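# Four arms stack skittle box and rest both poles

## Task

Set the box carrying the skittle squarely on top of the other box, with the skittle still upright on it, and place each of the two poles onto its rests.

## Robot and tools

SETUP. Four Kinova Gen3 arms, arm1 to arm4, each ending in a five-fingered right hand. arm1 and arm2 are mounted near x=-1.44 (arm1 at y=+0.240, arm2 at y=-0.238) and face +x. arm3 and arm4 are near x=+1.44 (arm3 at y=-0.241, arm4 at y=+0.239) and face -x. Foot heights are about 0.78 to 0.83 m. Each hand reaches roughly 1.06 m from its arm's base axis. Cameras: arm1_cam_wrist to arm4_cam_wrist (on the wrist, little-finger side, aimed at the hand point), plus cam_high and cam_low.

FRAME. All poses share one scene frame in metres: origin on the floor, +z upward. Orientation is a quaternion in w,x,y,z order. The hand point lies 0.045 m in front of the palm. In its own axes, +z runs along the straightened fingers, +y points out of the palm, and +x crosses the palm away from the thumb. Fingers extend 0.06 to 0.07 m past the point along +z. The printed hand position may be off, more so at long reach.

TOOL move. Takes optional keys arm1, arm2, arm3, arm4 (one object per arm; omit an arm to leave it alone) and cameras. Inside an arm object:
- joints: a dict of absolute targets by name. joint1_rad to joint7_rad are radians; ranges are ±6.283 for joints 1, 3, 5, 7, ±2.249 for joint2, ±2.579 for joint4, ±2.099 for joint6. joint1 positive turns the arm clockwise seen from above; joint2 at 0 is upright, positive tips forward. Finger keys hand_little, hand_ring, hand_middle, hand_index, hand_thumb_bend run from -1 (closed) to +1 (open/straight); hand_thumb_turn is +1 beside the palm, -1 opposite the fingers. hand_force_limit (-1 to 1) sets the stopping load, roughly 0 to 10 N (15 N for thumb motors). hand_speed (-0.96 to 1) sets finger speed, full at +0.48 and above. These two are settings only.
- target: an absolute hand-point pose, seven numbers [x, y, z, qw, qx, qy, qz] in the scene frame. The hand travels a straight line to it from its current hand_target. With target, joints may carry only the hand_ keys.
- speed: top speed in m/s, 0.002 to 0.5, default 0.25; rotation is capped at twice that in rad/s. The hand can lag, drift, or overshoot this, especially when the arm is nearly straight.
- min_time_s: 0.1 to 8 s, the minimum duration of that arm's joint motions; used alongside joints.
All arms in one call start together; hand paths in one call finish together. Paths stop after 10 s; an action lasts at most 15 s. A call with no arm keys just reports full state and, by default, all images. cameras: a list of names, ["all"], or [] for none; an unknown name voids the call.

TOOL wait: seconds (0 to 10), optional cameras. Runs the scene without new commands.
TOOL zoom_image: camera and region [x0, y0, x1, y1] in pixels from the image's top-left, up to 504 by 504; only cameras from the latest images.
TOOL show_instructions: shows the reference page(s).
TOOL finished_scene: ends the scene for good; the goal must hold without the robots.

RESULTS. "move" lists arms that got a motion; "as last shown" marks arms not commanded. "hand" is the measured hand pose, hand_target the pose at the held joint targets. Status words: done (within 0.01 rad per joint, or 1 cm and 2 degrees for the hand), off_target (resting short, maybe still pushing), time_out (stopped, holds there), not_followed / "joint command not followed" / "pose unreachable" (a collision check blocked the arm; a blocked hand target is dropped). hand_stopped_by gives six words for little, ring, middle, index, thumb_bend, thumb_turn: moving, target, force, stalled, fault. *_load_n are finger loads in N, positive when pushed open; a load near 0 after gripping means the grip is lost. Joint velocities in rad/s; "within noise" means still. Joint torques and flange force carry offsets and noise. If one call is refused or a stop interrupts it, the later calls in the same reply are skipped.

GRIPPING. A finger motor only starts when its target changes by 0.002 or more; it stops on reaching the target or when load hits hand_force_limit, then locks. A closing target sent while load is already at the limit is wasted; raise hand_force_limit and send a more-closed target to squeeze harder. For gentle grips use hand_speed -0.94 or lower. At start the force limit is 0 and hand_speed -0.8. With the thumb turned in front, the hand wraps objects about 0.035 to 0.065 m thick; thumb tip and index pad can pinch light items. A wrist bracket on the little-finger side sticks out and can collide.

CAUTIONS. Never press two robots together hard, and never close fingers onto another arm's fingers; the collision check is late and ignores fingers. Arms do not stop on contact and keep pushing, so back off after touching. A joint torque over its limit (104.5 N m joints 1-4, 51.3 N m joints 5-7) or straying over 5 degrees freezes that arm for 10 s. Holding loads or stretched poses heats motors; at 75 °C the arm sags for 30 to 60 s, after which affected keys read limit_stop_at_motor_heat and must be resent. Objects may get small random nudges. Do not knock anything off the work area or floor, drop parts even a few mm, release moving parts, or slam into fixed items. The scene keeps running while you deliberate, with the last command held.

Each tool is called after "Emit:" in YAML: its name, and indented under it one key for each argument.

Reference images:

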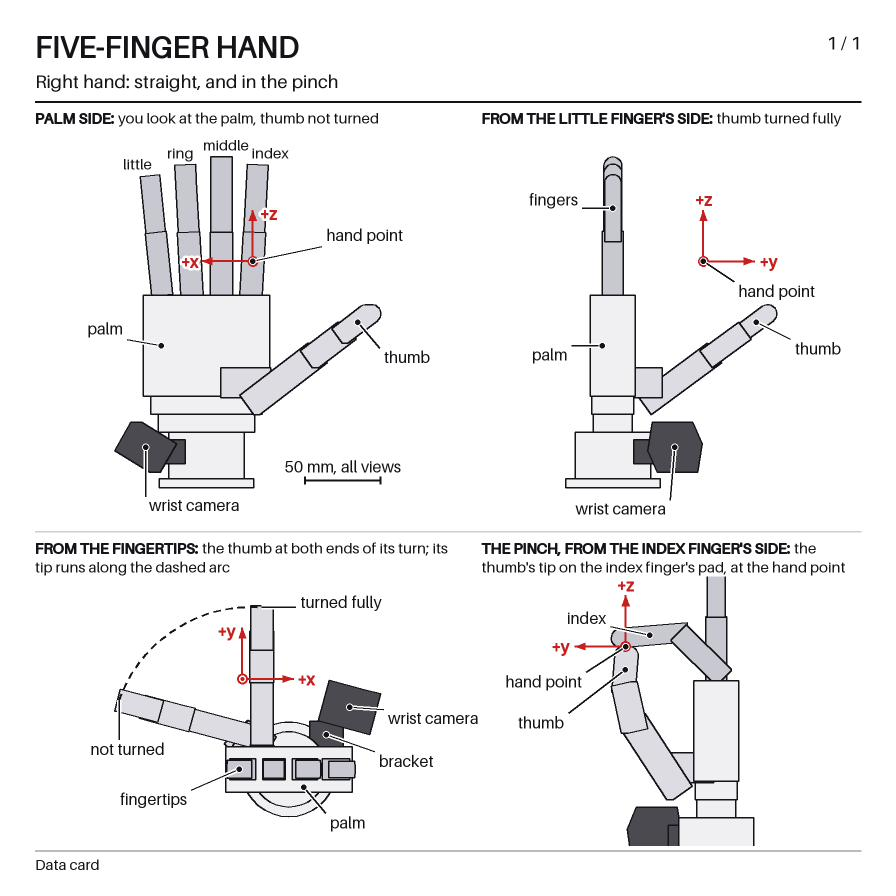

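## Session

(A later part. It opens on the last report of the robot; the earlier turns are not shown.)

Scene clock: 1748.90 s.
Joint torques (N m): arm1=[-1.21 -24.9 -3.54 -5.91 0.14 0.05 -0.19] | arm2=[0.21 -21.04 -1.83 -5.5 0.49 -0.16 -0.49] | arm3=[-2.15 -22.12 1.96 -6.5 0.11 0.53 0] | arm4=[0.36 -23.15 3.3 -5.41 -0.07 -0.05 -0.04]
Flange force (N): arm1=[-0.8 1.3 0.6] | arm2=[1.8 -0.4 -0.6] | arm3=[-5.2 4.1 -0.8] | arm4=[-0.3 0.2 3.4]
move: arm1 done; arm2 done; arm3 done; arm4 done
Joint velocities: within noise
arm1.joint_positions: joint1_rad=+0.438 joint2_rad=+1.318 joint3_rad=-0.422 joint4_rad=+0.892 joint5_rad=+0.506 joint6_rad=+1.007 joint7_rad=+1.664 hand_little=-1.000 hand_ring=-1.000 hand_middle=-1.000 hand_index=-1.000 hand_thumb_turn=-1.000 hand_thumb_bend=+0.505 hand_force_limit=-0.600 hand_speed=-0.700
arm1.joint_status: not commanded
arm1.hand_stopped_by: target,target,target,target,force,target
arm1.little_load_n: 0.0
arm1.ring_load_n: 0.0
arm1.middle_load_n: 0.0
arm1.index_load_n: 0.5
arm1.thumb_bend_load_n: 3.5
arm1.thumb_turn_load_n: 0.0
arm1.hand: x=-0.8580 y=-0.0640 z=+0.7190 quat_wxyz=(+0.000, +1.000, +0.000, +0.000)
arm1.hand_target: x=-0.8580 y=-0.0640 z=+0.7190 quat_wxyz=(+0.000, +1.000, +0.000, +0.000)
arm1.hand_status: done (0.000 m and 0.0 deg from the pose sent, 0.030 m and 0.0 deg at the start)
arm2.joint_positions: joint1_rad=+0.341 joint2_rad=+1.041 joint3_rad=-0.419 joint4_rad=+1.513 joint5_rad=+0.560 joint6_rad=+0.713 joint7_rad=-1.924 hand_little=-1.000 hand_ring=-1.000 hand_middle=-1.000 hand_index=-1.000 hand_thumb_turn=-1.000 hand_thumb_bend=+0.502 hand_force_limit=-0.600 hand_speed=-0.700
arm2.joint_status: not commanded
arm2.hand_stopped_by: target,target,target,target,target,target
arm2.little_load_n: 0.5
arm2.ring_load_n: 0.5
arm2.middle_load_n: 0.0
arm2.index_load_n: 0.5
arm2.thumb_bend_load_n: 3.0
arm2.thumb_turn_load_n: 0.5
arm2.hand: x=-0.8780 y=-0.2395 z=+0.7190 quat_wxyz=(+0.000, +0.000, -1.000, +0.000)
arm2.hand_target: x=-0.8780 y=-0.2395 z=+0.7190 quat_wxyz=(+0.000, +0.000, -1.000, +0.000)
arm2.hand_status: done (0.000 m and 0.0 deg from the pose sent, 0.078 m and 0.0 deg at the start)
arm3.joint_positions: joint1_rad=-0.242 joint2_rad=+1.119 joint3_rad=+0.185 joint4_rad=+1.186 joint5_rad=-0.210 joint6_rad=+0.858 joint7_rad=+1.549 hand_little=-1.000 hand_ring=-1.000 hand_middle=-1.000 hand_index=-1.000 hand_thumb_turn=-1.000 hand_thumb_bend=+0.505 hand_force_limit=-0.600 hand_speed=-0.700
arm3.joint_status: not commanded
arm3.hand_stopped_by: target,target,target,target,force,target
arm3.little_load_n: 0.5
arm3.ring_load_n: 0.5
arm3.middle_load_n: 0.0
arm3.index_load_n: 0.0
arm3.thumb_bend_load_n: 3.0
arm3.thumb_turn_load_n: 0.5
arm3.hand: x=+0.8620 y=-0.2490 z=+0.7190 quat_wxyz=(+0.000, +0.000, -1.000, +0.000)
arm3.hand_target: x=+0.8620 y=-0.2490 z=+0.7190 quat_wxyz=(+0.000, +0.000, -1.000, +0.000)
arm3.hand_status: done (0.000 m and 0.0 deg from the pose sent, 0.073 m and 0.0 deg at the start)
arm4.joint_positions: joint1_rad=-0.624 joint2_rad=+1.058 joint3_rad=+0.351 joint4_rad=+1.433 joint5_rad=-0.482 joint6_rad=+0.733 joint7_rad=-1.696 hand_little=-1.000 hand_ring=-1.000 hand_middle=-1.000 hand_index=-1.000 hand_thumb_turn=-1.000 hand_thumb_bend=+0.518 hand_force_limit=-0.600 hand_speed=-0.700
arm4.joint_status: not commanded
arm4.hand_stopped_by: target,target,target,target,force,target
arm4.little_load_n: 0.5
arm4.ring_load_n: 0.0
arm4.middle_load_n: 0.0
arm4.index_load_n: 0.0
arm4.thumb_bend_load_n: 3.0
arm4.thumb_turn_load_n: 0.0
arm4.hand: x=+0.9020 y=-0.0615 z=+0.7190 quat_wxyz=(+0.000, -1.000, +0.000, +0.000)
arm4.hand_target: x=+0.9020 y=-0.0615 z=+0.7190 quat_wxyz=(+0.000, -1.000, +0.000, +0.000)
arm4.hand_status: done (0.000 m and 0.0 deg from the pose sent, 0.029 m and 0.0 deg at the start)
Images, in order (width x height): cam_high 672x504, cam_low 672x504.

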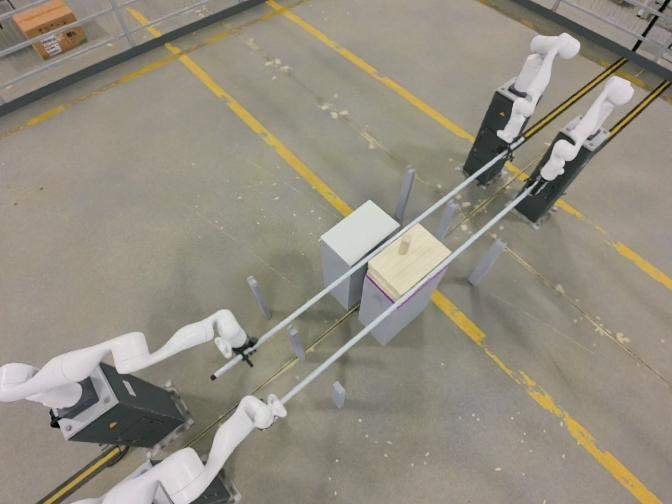

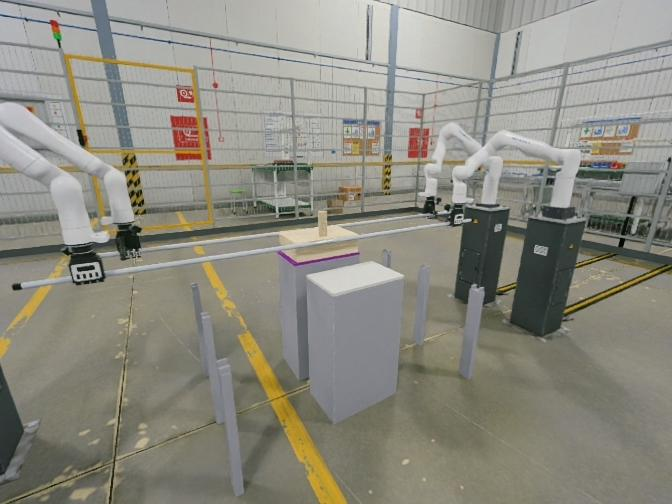

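Emit:
move:
  arm1: {"target": [-0.858, -0.0790, 0.719, 0, 1, 0, 0], "speed": 0.02}
  arm4: {"target": [0.902, -0.0767, 0.719, 0, 1, 0, 0], "speed": 0.02}
  arm2: {"target": [-0.878, -0.2243, 0.719, 0, 0, 1, 0], "speed": 0.02}
  arm3: {"target": [0.862, -0.2340, 0.719, 0, 0, 1, 0], "speed": 0.02}
  cameras: ["cam_high", "cam_low"]

Emit:
zoom_image:
  camera: "cam_low"
  region: [265, 200, 375, 280]

Scene clock: 1761.10 s.
Joint torques (N m): arm1=[4.72 -27.49 0.16 -10.3 1.76 -1.28 -1.52] | arm2=[-3.89 -20.17 -5.79 -4.34 -0.48 -0.78 -0.07] | arm3=[4.37 -21.79 7.45 -5.87 1.57 0.25 -0.96] | arm4=[-3.6 -24.92 -0.21 -8.25 -1.2 -0.55 0.44]
Flange force (N): arm1=[-5.3 -8.1 -0.1] | arm2=[1.2 -7.4 -0.6] | arm3=[-6.3 -5.1 -0.8] | arm4=[0.7 -7.1 3.0]
move: arm1 done; arm2 done; arm3 done; arm4 done
Joint velocities: within noise
arm1.joint_positions: joint1_rad=+0.454 joint2_rad=+1.331 joint3_rad=-0.425 joint4_rad=+0.856 joint5_rad=+0.504 joint6_rad=+1.028 joint7_rad=+1.695 hand_little=-1.000 hand_ring=-1.000 hand_middle=-1.000 hand_index=-1.000 hand_thumb_turn=-1.000 hand_thumb_bend=+0.505 hand_force_limit=-0.600 hand_speed=-0.700
arm1.joint_status: not commanded
arm1.hand_stopped_by: target,target,target,target,force,target
arm1.little_load_n: 0.5
arm1.ring_load_n: 0.0
arm1.middle_load_n: 0.0
arm1.index_load_n: 2.5
arm1.thumb_bend_load_n: 4.0
arm1.thumb_turn_load_n: 0.0
arm1.hand: x=-0.8580 y=-0.0790 z=+0.7190 quat_wxyz=(+0.000, +1.000, +0.000, +0.000)
arm1.hand_target: x=-0.8580 y=-0.0790 z=+0.7190 quat_wxyz=(+0.000, +1.000, +0.000, +0.000)
arm1.hand_status: done (0.000 m and 0.0 deg from the pose sent, 0.015 m and 0.0 deg at the start)
arm2.joint_positions: joint1_rad=+0.311 joint2_rad=+1.039 joint3_rad=-0.416 joint4_rad=+1.520 joint5_rad=+0.558 joint6_rad=+0.708 joint7_rad=-1.952 hand_little=-1.000 hand_ring=-1.000 hand_middle=-1.000 hand_index=-1.000 hand_thumb_turn=-1.000 hand_thumb_bend=+0.502 hand_force_limit=-0.600 hand_speed=-0.700
arm2.joint_status: not commanded
arm2.hand_stopped_by: target,target,target,target,target,target
arm2.little_load_n: 0.0
arm2.ring_load_n: 0.5
arm2.middle_load_n: 0.0
arm2.index_load_n: 0.0
arm2.thumb_bend_load_n: 3.0
arm2.thumb_turn_load_n: 0.5
arm2.hand: x=-0.8780 y=-0.2243 z=+0.7190 quat_wxyz=(+0.000, +0.000, -1.000, +0.000)
arm2.hand_target: x=-0.8780 y=-0.2243 z=+0.7190 quat_wxyz=(+0.000, +0.000, -1.000, +0.000)
arm2.hand_status: done (0.000 m and 0.0 deg from the pose sent, 0.015 m and 0.0 deg at the start)
arm3.joint_positions: joint1_rad=-0.217 joint2_rad=+1.116 joint3_rad=+0.183 joint4_rad=+1.193 joint5_rad=-0.208 joint6_rad=+0.853 joint7_rad=+1.573 hand_little=-1.000 hand_ring=-1.000 hand_middle=-1.000 hand_index=-1.000 hand_thumb_turn=-1.000 hand_thumb_bend=+0.505 hand_force_limit=-0.600 hand_speed=-0.700
arm3.joint_status: not commanded
arm3.hand_stopped_by: target,target,target,target,force,target
arm3.little_load_n: 1.0
arm3.ring_load_n: 0.0
arm3.middle_load_n: 0.0
arm3.index_load_n: 2.0
arm3.thumb_bend_load_n: 3.0
arm3.thumb_turn_load_n: 0.0
arm3.hand: x=+0.8620 y=-0.2340 z=+0.7190 quat_wxyz=(+0.000, +0.000, -1.000, +0.000)
arm3.hand_target: x=+0.8620 y=-0.2340 z=+0.7190 quat_wxyz=(+0.000, +0.000, -1.000, +0.000)
arm3.hand_status: done (0.000 m and 0.0 deg from the pose sent, 0.015 m and 0.0 deg at the start)
arm4.joint_positions: joint1_rad=-0.648 joint2_rad=+1.069 joint3_rad=+0.357 joint4_rad=+1.405 joint5_rad=-0.483 joint6_rad=+0.751 joint7_rad=-1.725 hand_little=-1.000 hand_ring=-1.000 hand_middle=-1.000 hand_index=-1.000 hand_thumb_turn=-1.000 hand_thumb_bend=+0.518 hand_force_limit=-0.600 hand_speed=-0.700
arm4.joint_status: not commanded
arm4.hand_stopped_by: target,target,target,target,force,target
arm4.little_load_n: 0.5
arm4.ring_load_n: 1.0
arm4.middle_load_n: 0.0
arm4.index_load_n: 0.0
arm4.thumb_bend_load_n: 3.0
arm4.thumb_turn_load_n: 0.0
arm4.hand: x=+0.9020 y=-0.0767 z=+0.7190 quat_wxyz=(+0.000, -1.000, +0.000, +0.000)
arm4.hand_target: x=+0.9020 y=-0.0767 z=+0.7190 quat_wxyz=(+0.000, -1.000, +0.000, +0.000)
arm4.hand_status: done (0.000 m and 0.0 deg from the pose sent, 0.015 m and 0.0 deg at the start)
Images, in order (width x height): cam_high 672x504, cam_low 672x504.

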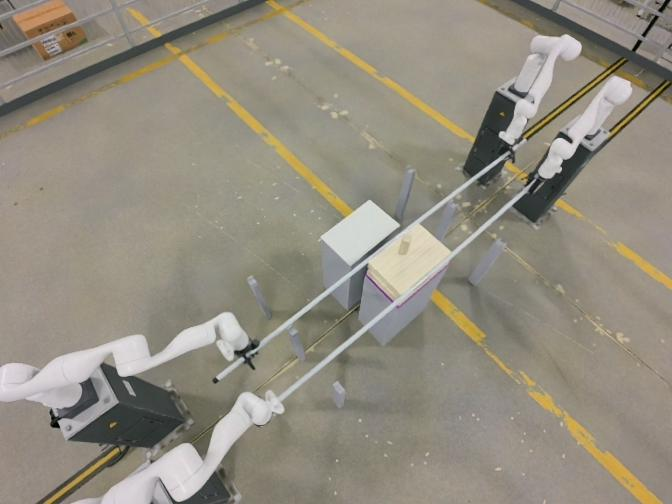

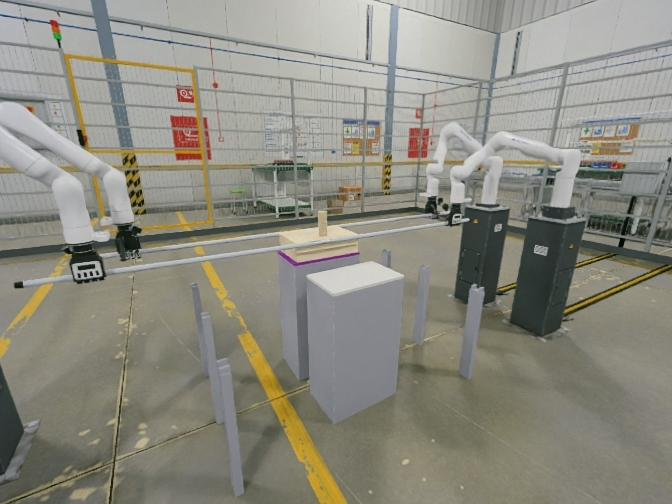

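Scaled by 4.582.

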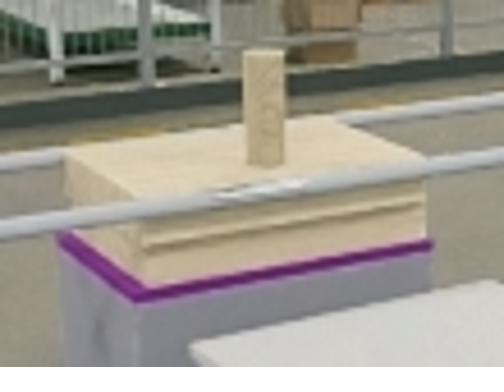

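Emit:
move:
  arm1: {"target": [-0.858, -0.0790, 0.729, 0, 1, 0, 0], "speed": 0.02}
  arm4: {"target": [0.902, -0.0767, 0.729, 0, 1, 0, 0], "speed": 0.02}
  arm2: {"target": [-0.878, -0.2243, 0.729, 0, 0, 1, 0], "speed": 0.02}
  arm3: {"target": [0.862, -0.2340, 0.729, 0, 0, 1, 0], "speed": 0.02}
  cameras: []

Emit:
move:
  arm1: {"target": [-0.868, -0.0915, 0.729, 0, 1, 0, 0], "speed": 0.02}
  arm4: {"target": [0.892, -0.0892, 0.729, 0, 1, 0, 0], "speed": 0.02}
  arm2: {"target": [-0.888, -0.2368, 0.729, 0, 0, 1, 0], "speed": 0.02}
  arm3: {"target": [0.852, -0.2465, 0.729, 0, 0, 1, 0], "speed": 0.02}
  cameras: ["cam_high", "cam_low"]

Emit:
zoom_image:
  camera: "cam_low"
  region: [265, 200, 375, 280]

Emit:
zoom_image:
  camera: "cam_high"
  region: [355, 210, 460, 315]

Scene clock: 1781.80 s.
Joint torques (N m): arm1=[4.82 -28.19 0.09 -10.46 1.85 -1.09 -1.49] | arm2=[-3.88 -20.45 -5.84 -4.67 -0.57 -0.8 -0.15] | arm3=[4.17 -22.39 7.41 -6.5 1.66 0.01 -0.87] | arm4=[-3.53 -25.4 -0.04 -8.52 -1.26 -0.57 0.39]
Flange force (N): arm1=[-4.8 -8.1 1.4] | arm2=[1.4 -7.5 0.0] | arm3=[-6.9 -4.9 0.0] | arm4=[0.6 -7.1 4.1]
move: arm1 done; arm2 done; arm3 done; arm4 done
Joint velocities: within noise
arm1.joint_positions: joint1_rad=+0.456 joint2_rad=+1.314 joint3_rad=-0.428 joint4_rad=+0.862 joint5_rad=+0.501 joint6_rad=+1.039 joint7_rad=+1.695 hand_little=-1.000 hand_ring=-1.000 hand_middle=-1.000 hand_index=-1.000 hand_thumb_turn=-1.000 hand_thumb_bend=+0.505 hand_force_limit=-0.600 hand_speed=-0.700
arm1.joint_status: not commanded
arm1.hand_stopped_by: target,target,target,target,force,target
arm1.little_load_n: 0.5
arm1.ring_load_n: 0.0
arm1.middle_load_n: 0.5
arm1.index_load_n: 2.5
arm1.thumb_bend_load_n: 4.0
arm1.thumb_turn_load_n: 0.0
arm1.hand: x=-0.8580 y=-0.0790 z=+0.7290 quat_wxyz=(+0.000, +1.000, +0.000, +0.000)
arm1.hand_target: x=-0.8580 y=-0.0790 z=+0.7290 quat_wxyz=(+0.000, +1.000, +0.000, +0.000)
arm1.hand_status: done (0.000 m and 0.0 deg from the pose sent, 0.010 m and 0.0 deg at the start)
arm2.joint_positions: joint1_rad=+0.316 joint2_rad=+1.021 joint3_rad=-0.424 joint4_rad=+1.521 joint5_rad=+0.550 joint6_rad=+0.725 joint7_rad=-1.947 hand_little=-1.000 hand_ring=-1.000 hand_middle=-1.000 hand_index=-1.000 hand_thumb_turn=-1.000 hand_thumb_bend=+0.502 hand_force_limit=-0.600 hand_speed=-0.700
arm2.joint_status: not commanded
arm2.hand_stopped_by: target,target,target,target,target,target
arm2.little_load_n: 0.0
arm2.ring_load_n: 1.0
arm2.middle_load_n: 0.0
arm2.index_load_n: 0.0
arm2.thumb_bend_load_n: 3.0
arm2.thumb_turn_load_n: 0.5
arm2.hand: x=-0.8780 y=-0.2243 z=+0.7290 quat_wxyz=(+0.000, +0.000, -1.000, +0.000)
arm2.hand_target: x=-0.8780 y=-0.2243 z=+0.7290 quat_wxyz=(+0.000, +0.000, -1.000, +0.000)
arm2.hand_status: done (0.000 m and 0.0 deg from the pose sent, 0.010 m and 0.0 deg at the start)
arm3.joint_positions: joint1_rad=-0.218 joint2_rad=+1.099 joint3_rad=+0.185 joint4_rad=+1.194 joint5_rad=-0.206 joint6_rad=+0.869 joint7_rad=+1.571 hand_little=-1.000 hand_ring=-1.000 hand_middle=-1.000 hand_index=-1.000 hand_thumb_turn=-1.000 hand_thumb_bend=+0.505 hand_force_limit=-0.600 hand_speed=-0.700
arm3.joint_status: not commanded
arm3.hand_stopped_by: target,target,target,target,force,target
arm3.little_load_n: 1.0
arm3.ring_load_n: 0.0
arm3.middle_load_n: 0.0
arm3.index_load_n: 1.5
arm3.thumb_bend_load_n: 3.5
arm3.thumb_turn_load_n: 0.5
arm3.hand: x=+0.8620 y=-0.2340 z=+0.7290 quat_wxyz=(+0.000, +0.000, -1.000, +0.000)
arm3.hand_target: x=+0.8620 y=-0.2340 z=+0.7290 quat_wxyz=(+0.000, +0.000, -1.000, +0.000)
arm3.hand_status: done (0.000 m and 0.0 deg from the pose sent, 0.010 m and 0.0 deg at the start)
arm4.joint_positions: joint1_rad=-0.651 joint2_rad=+1.051 joint3_rad=+0.364 joint4_rad=+1.407 joint5_rad=-0.478 joint6_rad=+0.768 joint7_rad=-1.728 hand_little=-1.000 hand_ring=-1.000 hand_middle=-1.000 hand_index=-1.000 hand_thumb_turn=-1.000 hand_thumb_bend=+0.518 hand_force_limit=-0.600 hand_speed=-0.700
arm4.joint_status: not commanded
arm4.hand_stopped_by: target,target,target,target,force,target
arm4.little_load_n: 0.0
arm4.ring_load_n: 1.0
arm4.middle_load_n: 0.0
arm4.index_load_n: 0.5
arm4.thumb_bend_load_n: 3.0
arm4.thumb_turn_load_n: 0.0
arm4.hand: x=+0.9020 y=-0.0767 z=+0.7290 quat_wxyz=(+0.000, -1.000, +0.000, +0.000)
arm4.hand_target: x=+0.9020 y=-0.0767 z=+0.7290 quat_wxyz=(+0.000, -1.000, +0.000, +0.000)
arm4.hand_status: done (0.000 m and 0.0 deg from the pose sent, 0.010 m and 0.0 deg at the start)

Scene clock: 1783.10 s.
Joint torques (N m): arm1=[4.54 -28.39 -0.11 -10.77 1.78 -1.5 -1.43] | arm2=[-3.79 -19.86 -5.7 -3.87 -0.58 -0.48 -0.11] | arm3=[4.32 -22.58 7.39 -6.43 1.77 0.21 -0.86] | arm4=[-3.5 -25.99 0.19 -8.92 -1.32 -0.67 0.39]
Flange force (N): arm1=[-5.1 -8.1 1.3] | arm2=[0.1 -7.5 0.1] | arm3=[-7.0 -4.9 -0.1] | arm4=[1.1 -7.1 4.1]
move: arm1 done; arm2 done; arm3 done; arm4 done
Joint velocities: within noise
arm1.joint_positions: joint1_rad=+0.483 joint2_rad=+1.304 joint3_rad=-0.428 joint4_rad=+0.890 joint5_rad=+0.505 joint6_rad=+1.023 joint7_rad=+1.710 hand_little=-1.000 hand_ring=-1.000 hand_middle=-1.000 hand_index=-1.000 hand_thumb_turn=-1.000 hand_thumb_bend=+0.505 hand_force_limit=-0.600 hand_speed=-0.700
arm1.joint_status: not commanded
arm1.hand_stopped_by: target,target,target,target,force,target
arm1.little_load_n: 0.0
arm1.ring_load_n: 0.0
arm1.middle_load_n: 0.0
arm1.index_load_n: 2.5
arm1.thumb_bend_load_n: 4.0
arm1.thumb_turn_load_n: 0.0
arm1.hand: x=-0.8680 y=-0.0915 z=+0.7290 quat_wxyz=(+0.000, +1.000, +0.000, +0.000)
arm1.hand_target: x=-0.8680 y=-0.0915 z=+0.7290 quat_wxyz=(+0.000, +1.000, +0.000, +0.000)
arm1.hand_status: done (0.000 m and 0.0 deg from the pose sent, 0.016 m and 0.0 deg at the start)
arm2.joint_positions: joint1_rad=+0.344 joint2_rad=+1.008 joint3_rad=-0.422 joint4_rad=+1.556 joint5_rad=+0.557 joint6_rad=+0.704 joint7_rad=-1.935 hand_little=-1.000 hand_ring=-1.000 hand_middle=-1.000 hand_index=-1.000 hand_thumb_turn=-1.000 hand_thumb_bend=+0.502 hand_force_limit=-0.600 hand_speed=-0.700
arm2.joint_status: not commanded
arm2.hand_stopped_by: target,target,target,target,target,target
arm2.little_load_n: 0.5
arm2.ring_load_n: 1.0
arm2.middle_load_n: 0.0
arm2.index_load_n: 0.0
arm2.thumb_bend_load_n: 2.5
arm2.thumb_turn_load_n: 0.5
arm2.hand: x=-0.8880 y=-0.2368 z=+0.7290 quat_wxyz=(+0.000, +0.000, -1.000, +0.000)
arm2.hand_target: x=-0.8880 y=-0.2368 z=+0.7290 quat_wxyz=(+0.000, +0.000, -1.000, +0.000)
arm2.hand_status: done (0.000 m and 0.0 deg from the pose sent, 0.016 m and 0.0 deg at the start)
arm3.joint_positions: joint1_rad=-0.234 joint2_rad=+1.122 joint3_rad=+0.189 joint4_rad=+1.138 joint5_rad=-0.207 joint6_rad=+0.904 joint7_rad=+1.549 hand_little=-1.000 hand_ring=-1.000 hand_middle=-1.000 hand_index=-1.000 hand_thumb_turn=-1.000 hand_thumb_bend=+0.505 hand_force_limit=-0.600 hand_speed=-0.700
arm3.joint_status: not commanded
arm3.hand_stopped_by: target,target,target,target,force,target
arm3.little_load_n: 1.0
arm3.ring_load_n: 0.0
arm3.middle_load_n: 0.0
arm3.index_load_n: 1.5
arm3.thumb_bend_load_n: 3.0
arm3.thumb_turn_load_n: 0.0
arm3.hand: x=+0.8520 y=-0.2465 z=+0.7290 quat_wxyz=(+0.000, +0.000, -1.000, +0.000)
arm3.hand_target: x=+0.8520 y=-0.2465 z=+0.7290 quat_wxyz=(+0.000, +0.000, -1.000, +0.000)
arm3.hand_status: done (0.000 m and 0.0 deg from the pose sent, 0.016 m and 0.0 deg at the start)
arm4.joint_positions: joint1_rad=-0.658 joint2_rad=+1.076 joint3_rad=+0.372 joint4_rad=+1.342 joint5_rad=-0.474 joint6_rad=+0.808 joint7_rad=-1.754 hand_little=-1.000 hand_ring=-1.000 hand_middle=-1.000 hand_index=-1.000 hand_thumb_turn=-1.000 hand_thumb_bend=+0.518 hand_force_limit=-0.600 hand_speed=-0.700
arm4.joint_status: not commanded
arm4.hand_stopped_by: target,target,target,target,force,target
arm4.little_load_n: 0.0
arm4.ring_load_n: 1.0
arm4.middle_load_n: 0.0
arm4.index_load_n: 0.5
arm4.thumb_bend_load_n: 3.0
arm4.thumb_turn_load_n: 0.0
arm4.hand: x=+0.8920 y=-0.0892 z=+0.7290 quat_wxyz=(+0.000, -1.000, +0.000, +0.000)
arm4.hand_target: x=+0.8920 y=-0.0892 z=+0.7290 quat_wxyz=(+0.000, -1.000, +0.000, +0.000)
arm4.hand_status: done (0.000 m and 0.0 deg from the pose sent, 0.016 m and 0.0 deg at the start)
Images, in order (width x height): cam_high 672x504, cam_low 672x504.

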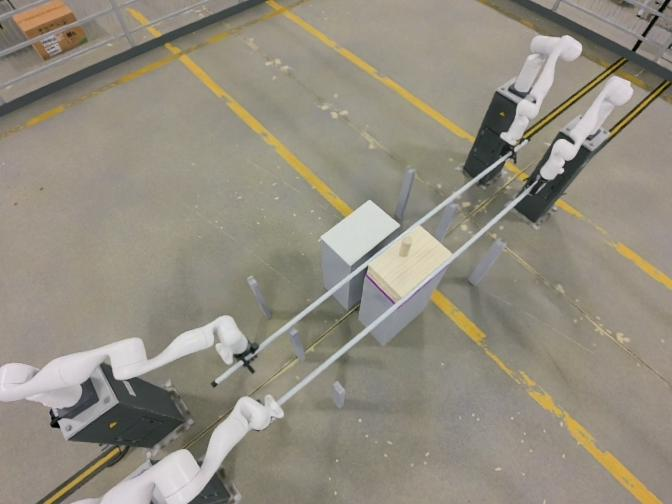

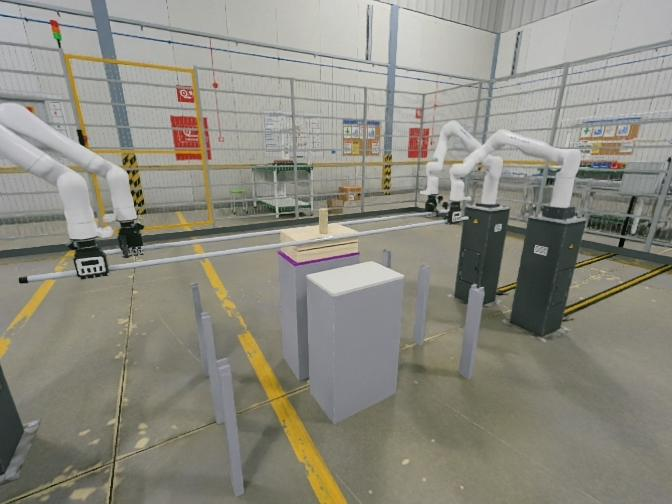

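Scaled by 4.582.

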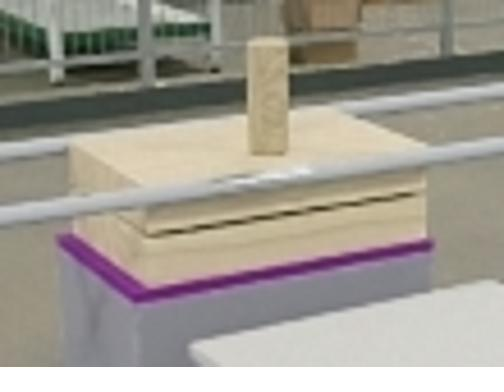

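Scaled by 4.800.

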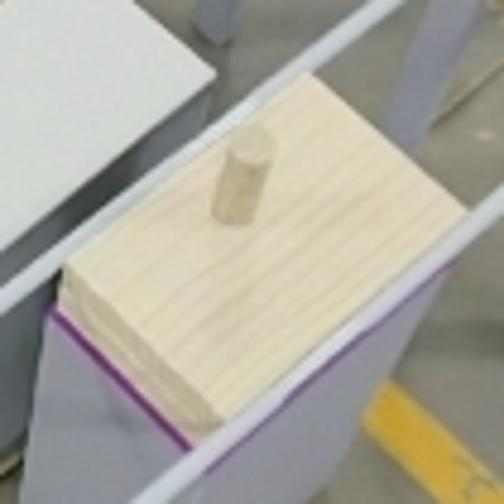

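Emit:
move:
  arm1: {"target": [-0.868, -0.0915, 0.7195, 0, 1, 0, 0], "speed": 0.012}
  arm4: {"target": [0.892, -0.0892, 0.7195, 0, 1, 0, 0], "speed": 0.012}
  arm2: {"target": [-0.888, -0.2368, 0.7195, 0, 0, 1, 0], "speed": 0.012}
  arm3: {"target": [0.852, -0.2465, 0.7195, 0, 0, 1, 0], "speed": 0.012}
  cameras: ["cam_high", "cam_low"]

Emit:
zoom_image:
  camera: "cam_low"
  region: [265, 200, 375, 280]

Emit:
zoom_image:
  camera: "cam_high"
  region: [355, 210, 460, 315]

Scene clock: 1792.77 s.
Joint torques (N m): arm1=[4.65 -27.58 0.01 -10.25 1.67 -1.28 -1.46] | arm2=[-3.79 -19.55 -5.65 -3.19 -0.57 -0.27 -0.07] | arm3=[4.41 -22.15 7.41 -5.7 1.72 0.51 -0.93] | arm4=[-3.56 -25.48 -0.04 -8.32 -1.27 -0.46 0.38]
Flange force (N): arm1=[-4.6 -8.0 0.3] | arm2=[-1.0 -7.6 -0.1] | arm3=[-5.7 -5.1 -0.4] | arm4=[0.3 -6.9 3.4]
move: arm1 done; arm2 done; arm3 done; arm4 done
Joint velocities: within noise
arm1.joint_positions: joint1_rad=+0.482 joint2_rad=+1.320 joint3_rad=-0.425 joint4_rad=+0.884 joint5_rad=+0.507 joint6_rad=+1.013 joint7_rad=+1.710 hand_little=-1.000 hand_ring=-1.000 hand_middle=-1.000 hand_index=-1.000 hand_thumb_turn=-1.000 hand_thumb_bend=+0.505 hand_force_limit=-0.600 hand_speed=-0.700
arm1.joint_status: not commanded
arm1.hand_stopped_by: target,target,target,target,force,target
arm1.little_load_n: 0.5
arm1.ring_load_n: 0.0
arm1.middle_load_n: 0.5
arm1.index_load_n: 2.5
arm1.thumb_bend_load_n: 4.0
arm1.thumb_turn_load_n: 0.0
arm1.hand: x=-0.8680 y=-0.0915 z=+0.7195 quat_wxyz=(+0.000, +1.000, +0.000, +0.000)
arm1.hand_target: x=-0.8680 y=-0.0915 z=+0.7195 quat_wxyz=(+0.000, +1.000, +0.000, +0.000)
arm1.hand_status: done (0.000 m and 0.0 deg from the pose sent, 0.009 m and 0.0 deg at the start)
arm2.joint_positions: joint1_rad=+0.339 joint2_rad=+1.026 joint3_rad=-0.413 joint4_rad=+1.555 joint5_rad=+0.565 joint6_rad=+0.687 joint7_rad=-1.941 hand_little=-1.000 hand_ring=-1.000 hand_middle=-1.000 hand_index=-1.000 hand_thumb_turn=-1.000 hand_thumb_bend=+0.502 hand_force_limit=-0.600 hand_speed=-0.700
arm2.joint_status: not commanded
arm2.hand_stopped_by: target,target,target,target,target,target
arm2.little_load_n: 0.0
arm2.ring_load_n: 1.0
arm2.middle_load_n: 0.0
arm2.index_load_n: 0.0
arm2.thumb_bend_load_n: 3.0
arm2.thumb_turn_load_n: 0.5
arm2.hand: x=-0.8880 y=-0.2368 z=+0.7195 quat_wxyz=(+0.000, +0.000, -1.000, +0.000)
arm2.hand_target: x=-0.8880 y=-0.2368 z=+0.7195 quat_wxyz=(+0.000, +0.000, -1.000, +0.000)
arm2.hand_status: done (0.000 m and 0.0 deg from the pose sent, 0.009 m and 0.0 deg at the start)
arm3.joint_positions: joint1_rad=-0.233 joint2_rad=+1.137 joint3_rad=+0.187 joint4_rad=+1.136 joint5_rad=-0.208 joint6_rad=+0.889 joint7_rad=+1.550 hand_little=-1.000 hand_ring=-1.000 hand_middle=-1.000 hand_index=-1.000 hand_thumb_turn=-1.000 hand_thumb_bend=+0.505 hand_force_limit=-0.600 hand_speed=-0.700
arm3.joint_status: not commanded
arm3.hand_stopped_by: target,target,target,target,force,target
arm3.little_load_n: 0.5
arm3.ring_load_n: 0.0
arm3.middle_load_n: 0.0
arm3.index_load_n: 2.0
arm3.thumb_bend_load_n: 3.0
arm3.thumb_turn_load_n: 0.0
arm3.hand: x=+0.8520 y=-0.2465 z=+0.7195 quat_wxyz=(+0.000, +0.000, -1.000, +0.000)
arm3.hand_target: x=+0.8520 y=-0.2465 z=+0.7195 quat_wxyz=(+0.000, +0.000, -1.000, +0.000)
arm3.hand_status: done (0.000 m and 0.0 deg from the pose sent, 0.009 m and 0.0 deg at the start)
arm4.joint_positions: joint1_rad=-0.656 joint2_rad=+1.092 joint3_rad=+0.366 joint4_rad=+1.341 joint5_rad=-0.479 joint6_rad=+0.792 joint7_rad=-1.751 hand_little=-1.000 hand_ring=-1.000 hand_middle=-1.000 hand_index=-1.000 hand_thumb_turn=-1.000 hand_thumb_bend=+0.518 hand_force_limit=-0.600 hand_speed=-0.700
arm4.joint_status: not commanded
arm4.hand_stopped_by: target,target,target,target,force,target
arm4.little_load_n: 0.0
arm4.ring_load_n: 0.5
arm4.middle_load_n: 0.0
arm4.index_load_n: 0.5
arm4.thumb_bend_load_n: 3.0
arm4.thumb_turn_load_n: 0.0
arm4.hand: x=+0.8920 y=-0.0892 z=+0.7195 quat_wxyz=(+0.000, -1.000, +0.000, +0.000)
arm4.hand_target: x=+0.8920 y=-0.0892 z=+0.7195 quat_wxyz=(+0.000, -1.000, +0.000, +0.000)
arm4.hand_status: done (0.000 m and 0.0 deg from the pose sent, 0.009 m and 0.0 deg at the start)
Images, in order (width x height): cam_high 672x504, cam_low 672x504.

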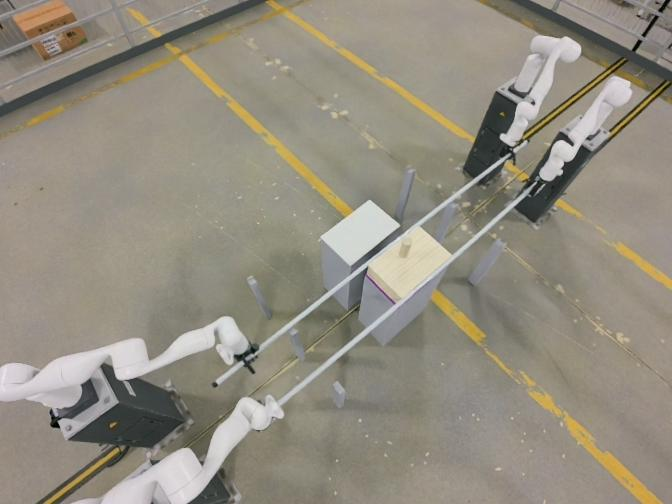

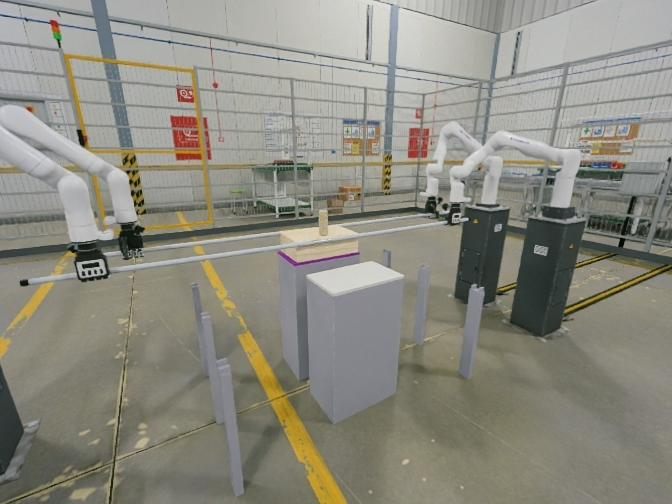

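Scaled by 4.582.

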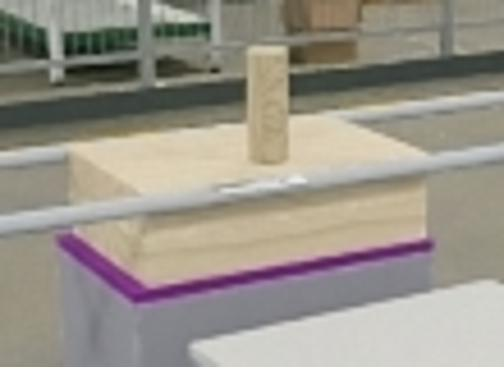

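Scaled by 4.800.

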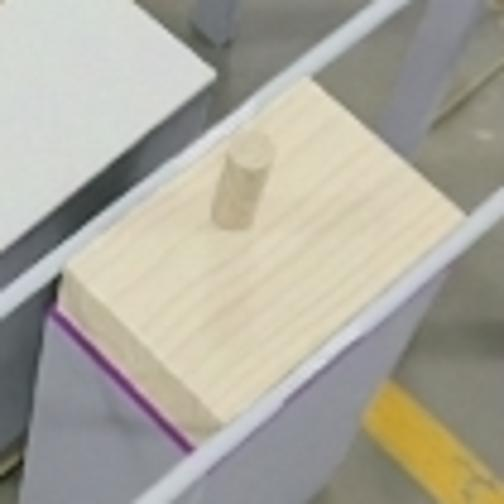

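Emit:
move:
  arm1: {"target": [-0.868, -0.0775, 0.7195, 0, 1, 0, 0], "speed": 0.015}
  arm4: {"target": [0.892, -0.0752, 0.7195, 0, 1, 0, 0], "speed": 0.015}
  arm2: {"target": [-0.888, -0.2508, 0.7195, 0, 0, 1, 0], "speed": 0.015}
  arm3: {"target": [0.852, -0.2605, 0.7195, 0, 0, 1, 0], "speed": 0.015}
  cameras: ["cam_high", "cam_low"]

Emit:
zoom_image:
  camera: "cam_low"
  region: [265, 200, 375, 280]

Emit:
zoom_image:
  camera: "cam_high"
  region: [355, 210, 460, 315]

Scene clock: 1805.70 s.
Joint torques (N m): arm1=[-0.96 -24.37 -3.31 -5.27 0.19 0.45 -0.25] | arm2=[0.28 -20.98 -1.84 -5.83 0.49 -0.33 -0.58] | arm3=[-2.11 -22.73 2.07 -7.07 0.13 0.34 0] | arm4=[0.1 -23.33 2.95 -5.04 -0.11 0.38 -0.05]
Flange force (N): arm1=[0.9 1.7 0.7] | arm2=[2.7 -0.2 -0.6] | arm3=[-6.3 4.1 -0.8] | arm4=[-1.7 0.3 3.4]
move: arm1 done; arm2 done; arm3 done; arm4 done
Joint velocities: within noise
arm1.joint_positions: joint1_rad=+0.467 joint2_rad=+1.307 joint3_rad=-0.422 joint4_rad=+0.919 joint5_rad=+0.509 joint6_rad=+0.993 joint7_rad=+1.680 hand_little=-1.000 hand_ring=-1.000 hand_middle=-1.000 hand_index=-1.000 hand_thumb_turn=-1.000 hand_thumb_bend=+0.505 hand_force_limit=-0.600 hand_speed=-0.700
arm1.joint_status: not commanded
arm1.hand_stopped_by: target,target,target,target,force,target
arm1.little_load_n: 0.5
arm1.ring_load_n: 0.0
arm1.middle_load_n: 0.0
arm1.index_load_n: 0.0
arm1.thumb_bend_load_n: 4.0
arm1.thumb_turn_load_n: 0.0
arm1.hand: x=-0.8680 y=-0.0775 z=+0.7195 quat_wxyz=(+0.000, +1.000, +0.000, +0.000)
arm1.hand_target: x=-0.8680 y=-0.0775 z=+0.7195 quat_wxyz=(+0.000, +1.000, +0.000, +0.000)
arm1.hand_status: done (0.000 m and 0.0 deg from the pose sent, 0.014 m and 0.0 deg at the start)
arm2.joint_positions: joint1_rad=+0.366 joint2_rad=+1.029 joint3_rad=-0.416 joint4_rad=+1.548 joint5_rad=+0.566 joint6_rad=+0.692 joint7_rad=-1.914 hand_little=-1.000 hand_ring=-1.000 hand_middle=-1.000 hand_index=-1.000 hand_thumb_turn=-1.000 hand_thumb_bend=+0.502 hand_force_limit=-0.600 hand_speed=-0.700
arm2.joint_status: not commanded
arm2.hand_stopped_by: target,target,target,target,target,target
arm2.little_load_n: 0.0
arm2.ring_load_n: 0.0
arm2.middle_load_n: 0.0
arm2.index_load_n: 0.5
arm2.thumb_bend_load_n: 3.0
arm2.thumb_turn_load_n: 0.5
arm2.hand: x=-0.8880 y=-0.2508 z=+0.7195 quat_wxyz=(+0.000, +0.000, -1.000, +0.000)
arm2.hand_target: x=-0.8880 y=-0.2508 z=+0.7195 quat_wxyz=(+0.000, +0.000, -1.000, +0.000)
arm2.hand_status: done (0.000 m and 0.0 deg from the pose sent, 0.014 m and 0.0 deg at the start)
arm3.joint_positions: joint1_rad=-0.255 joint2_rad=+1.141 joint3_rad=+0.189 joint4_rad=+1.128 joint5_rad=-0.210 joint6_rad=+0.894 joint7_rad=+1.528 hand_little=-1.000 hand_ring=-1.000 hand_middle=-1.000 hand_index=-1.000 hand_thumb_turn=-1.000 hand_thumb_bend=+0.505 hand_force_limit=-0.600 hand_speed=-0.700
arm3.joint_status: not commanded
arm3.hand_stopped_by: target,target,target,target,force,target
arm3.little_load_n: 0.5
arm3.ring_load_n: 0.0
arm3.middle_load_n: 0.0
arm3.index_load_n: 0.0
arm3.thumb_bend_load_n: 3.0
arm3.thumb_turn_load_n: 0.5
arm3.hand: x=+0.8520 y=-0.2605 z=+0.7195 quat_wxyz=(+0.000, +0.000, -1.000, +0.000)
arm3.hand_target: x=+0.8520 y=-0.2605 z=+0.7195 quat_wxyz=(+0.000, +0.000, -1.000, +0.000)
arm3.hand_status: done (0.000 m and 0.0 deg from the pose sent, 0.014 m and 0.0 deg at the start)
arm4.joint_positions: joint1_rad=-0.635 joint2_rad=+1.081 joint3_rad=+0.361 joint4_rad=+1.369 joint5_rad=-0.479 joint6_rad=+0.775 joint7_rad=-1.725 hand_little=-1.000 hand_ring=-1.000 hand_middle=-1.000 hand_index=-1.000 hand_thumb_turn=-1.000 hand_thumb_bend=+0.518 hand_force_limit=-0.600 hand_speed=-0.700
arm4.joint_status: not commanded
arm4.hand_stopped_by: target,target,target,target,force,target
arm4.little_load_n: 0.5
arm4.ring_load_n: 0.0
arm4.middle_load_n: 0.0
arm4.index_load_n: 0.0
arm4.thumb_bend_load_n: 3.0
arm4.thumb_turn_load_n: 0.0
arm4.hand: x=+0.8920 y=-0.0752 z=+0.7195 quat_wxyz=(+0.000, -1.000, +0.000, +0.000)
arm4.hand_target: x=+0.8920 y=-0.0752 z=+0.7195 quat_wxyz=(+0.000, -1.000, +0.000, +0.000)
arm4.hand_status: done (0.000 m and 0.0 deg from the pose sent, 0.014 m and 0.0 deg at the start)
Images, in order (width x height): cam_high 672x504, cam_low 672x504.

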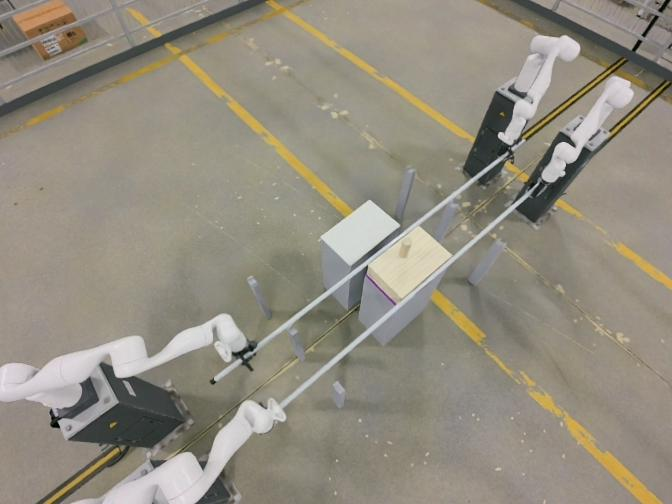

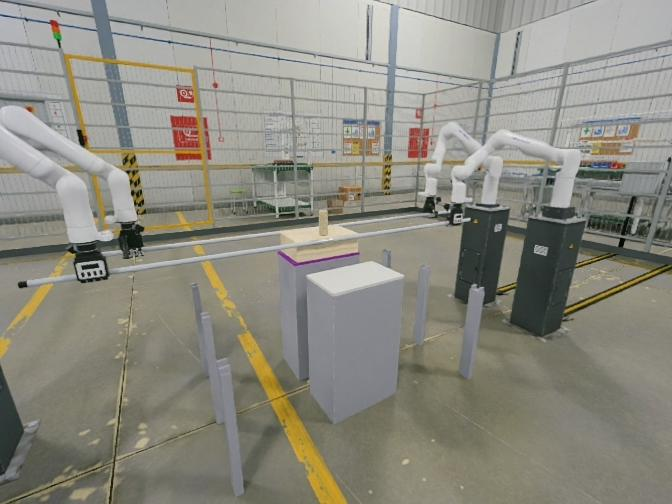

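Scaled by 4.582.

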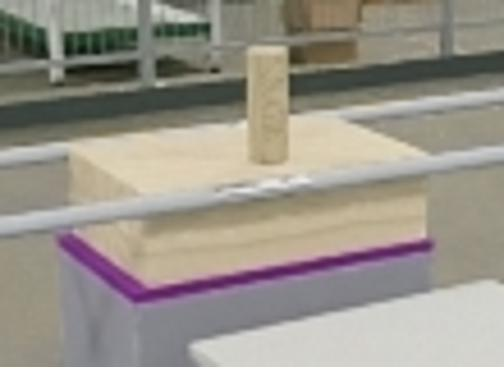

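Scaled by 4.800.

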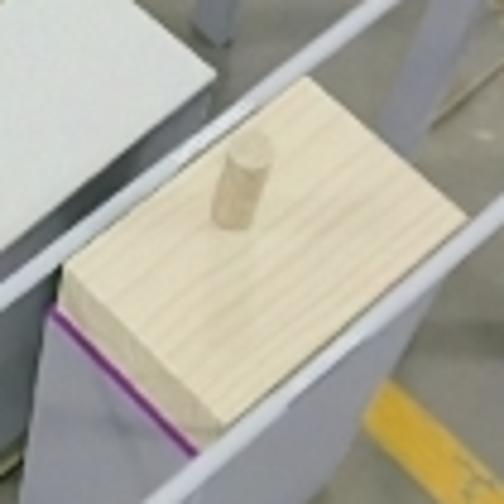

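Emit:
move:
  arm1: {"target": [-0.866, -0.033, 0.7195, 0, 1, 0, 0], "speed": 0.08}
  arm4: {"target": [0.894, -0.032, 0.7195, 0, 1, 0, 0], "speed": 0.08}
  arm2: {"target": [-0.886, -0.3175, 0.7195, 0, 0, 1, 0], "speed": 0.08}
  arm3: {"target": [0.854, -0.3215, 0.7195, 0, 0, 1, 0], "speed": 0.08}
  cameras: []

Emit:
move:
  arm1: {"target": [-0.861, -0.033, 0.497, 0, 1, 0, 0], "speed": 0.1}
  arm4: {"target": [0.899, -0.032, 0.497, 0, 1, 0, 0], "speed": 0.1}
  arm2: {"target": [-0.881, -0.3175, 0.497, 0, 0, 1, 0], "speed": 0.1}
  arm3: {"target": [0.859, -0.3215, 0.497, 0, 0, 1, 0], "speed": 0.1}
  cameras: ["cam_high", "cam_low"]

Emit:
zoom_image:
  camera: "cam_high"
  region: [315, 350, 365, 400]

Emit:
zoom_image:
  camera: "cam_high"
  region: [475, 220, 525, 270]

Emit:
zoom_image:
  camera: "cam_high"
  region: [270, 305, 320, 355]

Emit:
zoom_image:
  camera: "cam_high"
  region: [430, 180, 480, 230]

Scene clock: 1823.67 s.
Joint torques (N m): arm1=[-0.78 -23.69 -3.29 -4.76 0.16 0.69 -0.27] | arm2=[0.21 -21.58 -2.12 -6.2 0.47 -0.48 -0.62] | arm3=[-2.01 -23.12 2.22 -7.38 0.16 0.21 0.01] | arm4=[-0.11 -22.55 2.66 -4.37 -0.1 0.59 0.01]
Flange force (N): arm1=[1.5 1.6 0.8] | arm2=[3.0 0.0 -0.5] | arm3=[-6.5 4.7 -0.8] | arm4=[-2.6 0.3 3.6]
move: arm1 done; arm2 done; arm3 done; arm4 done
Joint velocities: within noise
arm1.joint_positions: joint1_rad=+0.410 joint2_rad=+1.278 joint3_rad=-0.413 joint4_rad=+1.002 joint5_rad=+0.513 joint6_rad=+0.945 joint7_rad=+1.591 hand_little=-1.000 hand_ring=-1.000 hand_middle=-1.000 hand_index=-1.000 hand_thumb_turn=-1.000 hand_thumb_bend=+0.505 hand_force_limit=-0.600 hand_speed=-0.700
arm1.joint_status: not commanded
arm1.hand_stopped_by: target,target,target,target,force,target
arm1.little_load_n: 0.0
arm1.ring_load_n: 0.0
arm1.middle_load_n: 0.0
arm1.index_load_n: 0.0
arm1.thumb_bend_load_n: 4.0
arm1.thumb_turn_load_n: 0.0
arm1.hand: x=-0.8660 y=-0.0330 z=+0.7195 quat_wxyz=(+0.000, +1.000, +0.000, +0.000)
arm1.hand_target: x=-0.8660 y=-0.0330 z=+0.7195 quat_wxyz=(+0.000, +1.000, +0.000, +0.000)
arm1.hand_status: done (0.000 m and 0.0 deg from the pose sent, 0.045 m and 0.0 deg at the start)
arm2.joint_positions: joint1_rad=+0.490 joint2_rad=+1.053 joint3_rad=-0.434 joint4_rad=+1.485 joint5_rad=+0.569 joint6_rad=+0.736 joint7_rad=-1.778 hand_little=-1.000 hand_ring=-1.000 hand_middle=-1.000 hand_index=-1.000 hand_thumb_turn=-1.000 hand_thumb_bend=+0.502 hand_force_limit=-0.600 hand_speed=-0.700
arm2.joint_status: not commanded
arm2.hand_stopped_by: target,target,target,target,target,target
arm2.little_load_n: 0.5
arm2.ring_load_n: 0.0
arm2.middle_load_n: 0.0
arm2.index_load_n: 0.0
arm2.thumb_bend_load_n: 3.0
arm2.thumb_turn_load_n: 0.5
arm2.hand: x=-0.8860 y=-0.3175 z=+0.7195 quat_wxyz=(+0.000, +0.000, -1.000, +0.000)
arm2.hand_target: x=-0.8860 y=-0.3175 z=+0.7195 quat_wxyz=(+0.000, +0.000, -1.000, +0.000)
arm2.hand_status: done (0.000 m and 0.0 deg from the pose sent, 0.067 m and 0.0 deg at the start)
arm3.joint_positions: joint1_rad=-0.351 joint2_rad=+1.161 joint3_rad=+0.199 joint4_rad=+1.080 joint5_rad=-0.219 joint6_rad=+0.924 joint7_rad=+1.433 hand_little=-1.000 hand_ring=-1.000 hand_middle=-1.000 hand_index=-1.000 hand_thumb_turn=-1.000 hand_thumb_bend=+0.505 hand_force_limit=-0.600 hand_speed=-0.700
arm3.joint_status: not commanded
arm3.hand_stopped_by: target,target,target,target,force,target
arm3.little_load_n: 0.5
arm3.ring_load_n: 0.0
arm3.middle_load_n: 0.0
arm3.index_load_n: 0.0
arm3.thumb_bend_load_n: 3.5
arm3.thumb_turn_load_n: 0.0
arm3.hand: x=+0.8540 y=-0.3215 z=+0.7195 quat_wxyz=(+0.000, +0.000, -1.000, +0.000)
arm3.hand_target: x=+0.8540 y=-0.3215 z=+0.7195 quat_wxyz=(+0.000, +0.000, -1.000, +0.000)
arm3.hand_status: done (0.000 m and 0.0 deg from the pose sent, 0.061 m and 0.0 deg at the start)
arm4.joint_positions: joint1_rad=-0.569 joint2_rad=+1.050 joint3_rad=+0.344 joint4_rad=+1.452 joint5_rad=-0.477 joint6_rad=+0.721 joint7_rad=-1.641 hand_little=-1.000 hand_ring=-1.000 hand_middle=-1.000 hand_index=-1.000 hand_thumb_turn=-1.000 hand_thumb_bend=+0.518 hand_force_limit=-0.600 hand_speed=-0.700
arm4.joint_status: not commanded
arm4.hand_stopped_by: target,target,target,target,force,target
arm4.little_load_n: 0.5
arm4.ring_load_n: 0.0
arm4.middle_load_n: 0.0
arm4.index_load_n: 0.5
arm4.thumb_bend_load_n: 3.0
arm4.thumb_turn_load_n: 0.0
arm4.hand: x=+0.8940 y=-0.0320 z=+0.7195 quat_wxyz=(+0.000, -1.000, +0.000, +0.000)
arm4.hand_target: x=+0.8940 y=-0.0320 z=+0.7195 quat_wxyz=(+0.000, -1.000, +0.000, +0.000)
arm4.hand_status: done (0.000 m and 0.0 deg from the pose sent, 0.043 m and 0.0 deg at the start)

Scene clock: 1826.47 s.
Joint torques (N m): arm1=[-1.31 -24.87 -2.56 -5.31 0.13 -0.05 -0.24] | arm2=[0.09 -23.19 -1.45 -4.63 0.51 -0.48 -0.57] | arm3=[-2.03 -23.95 2.02 -6.24 0.15 0.21 0.02] | arm4=[0.41 -24.41 2.71 -3.74 -0.12 -0.1 -0.05]
Flange force (N): arm1=no reading | arm2=[1.7 -0.4 -0.8] | arm3=[-7.4 4.9 -3.7] | arm4=[0.3 -0.1 3.7]
move: arm1 done; arm2 done; arm3 done; arm4 done
Joint velocities: within noise
arm1.joint_positions: joint1_rad=+0.342 joint2_rad=+1.778 joint3_rad=-0.402 joint4_rad=+0.524 joint5_rad=+0.535 joint6_rad=+0.886 joint7_rad=+1.696 hand_little=-1.000 hand_ring=-1.000 hand_middle=-1.000 hand_index=-1.000 hand_thumb_turn=-1.000 hand_thumb_bend=+0.505 hand_force_limit=-0.600 hand_speed=-0.700
arm1.joint_status: not commanded
arm1.hand_stopped_by: target,target,target,target,force,target
arm1.little_load_n: 0.5
arm1.ring_load_n: 0.0
arm1.middle_load_n: 0.0
arm1.index_load_n: 0.5
arm1.thumb_bend_load_n: 4.0
arm1.thumb_turn_load_n: 0.0
arm1.hand: x=-0.8610 y=-0.0330 z=+0.4970 quat_wxyz=(+0.000, +1.000, +0.000, +0.000)
arm1.hand_target: x=-0.8610 y=-0.0330 z=+0.4970 quat_wxyz=(+0.000, +1.000, +0.000, +0.000)
arm1.hand_status: done (0.000 m and 0.0 deg from the pose sent, 0.223 m and 0.0 deg at the start)
arm2.joint_positions: joint1_rad=+0.409 joint2_rad=+1.509 joint3_rad=-0.313 joint4_rad=+1.229 joint5_rad=+0.673 joint6_rad=+0.510 joint7_rad=-1.819 hand_little=-1.000 hand_ring=-1.000 hand_middle=-1.000 hand_index=-1.000 hand_thumb_turn=-1.000 hand_thumb_bend=+0.502 hand_force_limit=-0.600 hand_speed=-0.700
arm2.joint_status: not commanded
arm2.hand_stopped_by: target,target,target,target,target,target
arm2.little_load_n: 0.5
arm2.ring_load_n: 0.0
arm2.middle_load_n: 0.0
arm2.index_load_n: 0.5
arm2.thumb_bend_load_n: 3.0
arm2.thumb_turn_load_n: 0.5
arm2.hand: x=-0.8810 y=-0.3175 z=+0.4970 quat_wxyz=(+0.000, +0.000, -1.000, +0.000)
arm2.hand_target: x=-0.8810 y=-0.3175 z=+0.4970 quat_wxyz=(+0.000, +0.000, -1.000, +0.000)
arm2.hand_status: done (0.000 m and 0.0 deg from the pose sent, 0.223 m and 0.0 deg at the start)
arm3.joint_positions: joint1_rad=-0.327 joint2_rad=+1.593 joint3_rad=+0.169 joint4_rad=+0.842 joint5_rad=-0.244 joint6_rad=+0.726 joint7_rad=+1.424 hand_little=-1.000 hand_ring=-1.000 hand_middle=-1.000 hand_index=-1.000 hand_thumb_turn=-1.000 hand_thumb_bend=+0.505 hand_force_limit=-0.600 hand_speed=-0.700
arm3.joint_status: not commanded
arm3.hand_stopped_by: target,target,target,target,force,target
arm3.little_load_n: 0.5
arm3.ring_load_n: 0.0
arm3.middle_load_n: 0.0
arm3.index_load_n: 0.0
arm3.thumb_bend_load_n: 3.0
arm3.thumb_turn_load_n: 0.5
arm3.hand: x=+0.8590 y=-0.3215 z=+0.4970 quat_wxyz=(+0.000, +0.000, -1.000, +0.000)
arm3.hand_target: x=+0.8590 y=-0.3215 z=+0.4970 quat_wxyz=(+0.000, +0.000, -1.000, +0.000)
arm3.hand_status: done (0.000 m and 0.0 deg from the pose sent, 0.223 m and 0.0 deg at the start)
arm4.joint_positions: joint1_rad=-0.511 joint2_rad=+1.496 joint3_rad=+0.233 joint4_rad=+1.233 joint5_rad=-0.558 joint6_rad=+0.473 joint7_rad=-1.607 hand_little=-1.000 hand_ring=-1.000 hand_middle=-1.000 hand_index=-1.000 hand_thumb_turn=-1.000 hand_thumb_bend=+0.518 hand_force_limit=-0.600 hand_speed=-0.700
arm4.joint_status: not commanded
arm4.hand_stopped_by: target,target,target,target,force,target
arm4.little_load_n: 0.5
arm4.ring_load_n: 0.0
arm4.middle_load_n: 0.0
arm4.index_load_n: 0.0
arm4.thumb_bend_load_n: 3.0
arm4.thumb_turn_load_n: 0.0
arm4.hand: x=+0.8990 y=-0.0320 z=+0.4970 quat_wxyz=(+0.000, -1.000, +0.000, +0.000)
arm4.hand_target: x=+0.8990 y=-0.0320 z=+0.4970 quat_wxyz=(+0.000, -1.000, +0.000, +0.000)
arm4.hand_status: done (0.000 m and 0.0 deg from the pose sent, 0.223 m and 0.0 deg at the start)
Images, in order (width x height): cam_high 672x504, cam_low 672x504.

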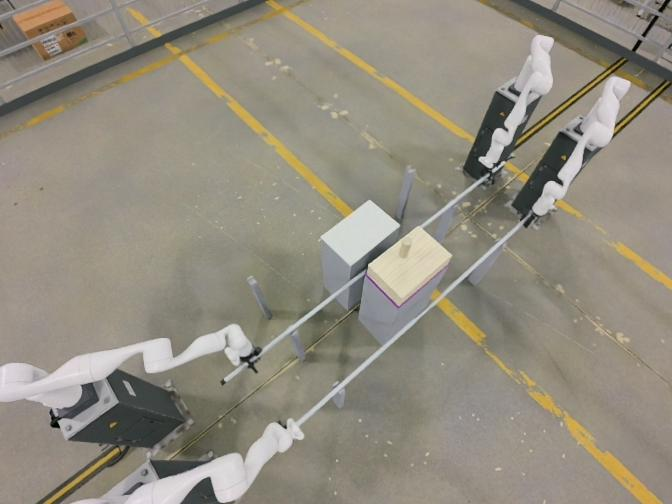

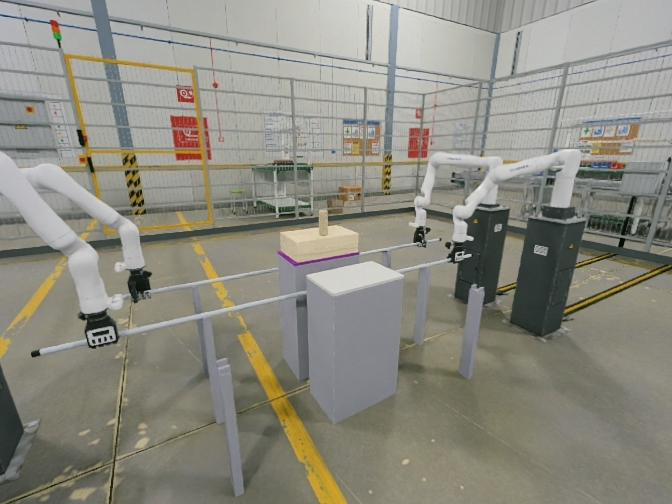

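Scaled by 10.080.

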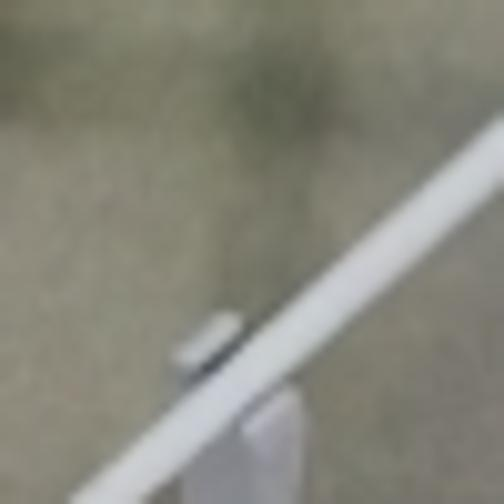

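Scaled by 10.080.

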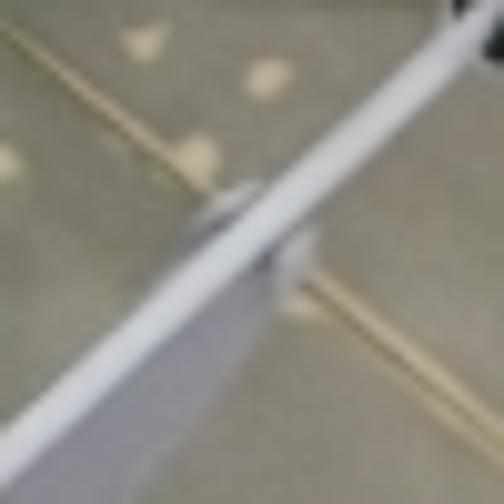

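Scaled by 10.080.

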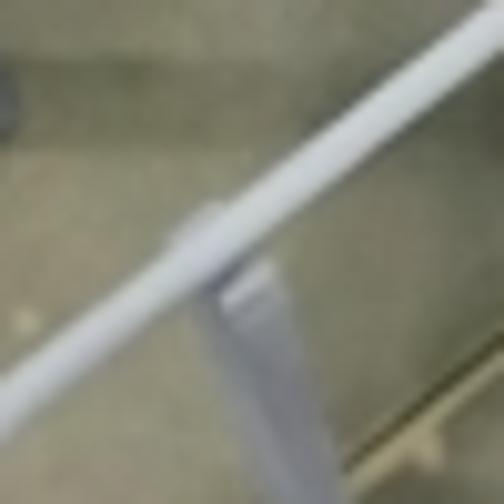

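Scaled by 10.080.

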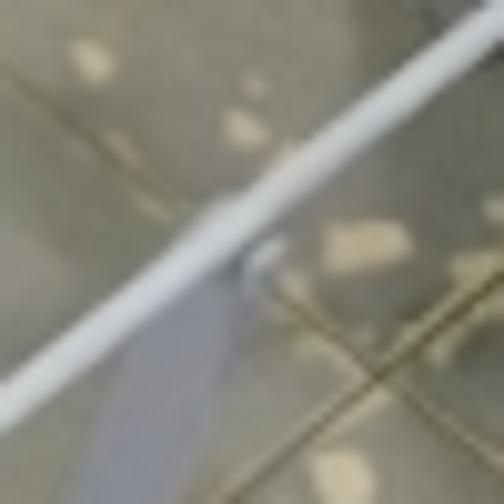

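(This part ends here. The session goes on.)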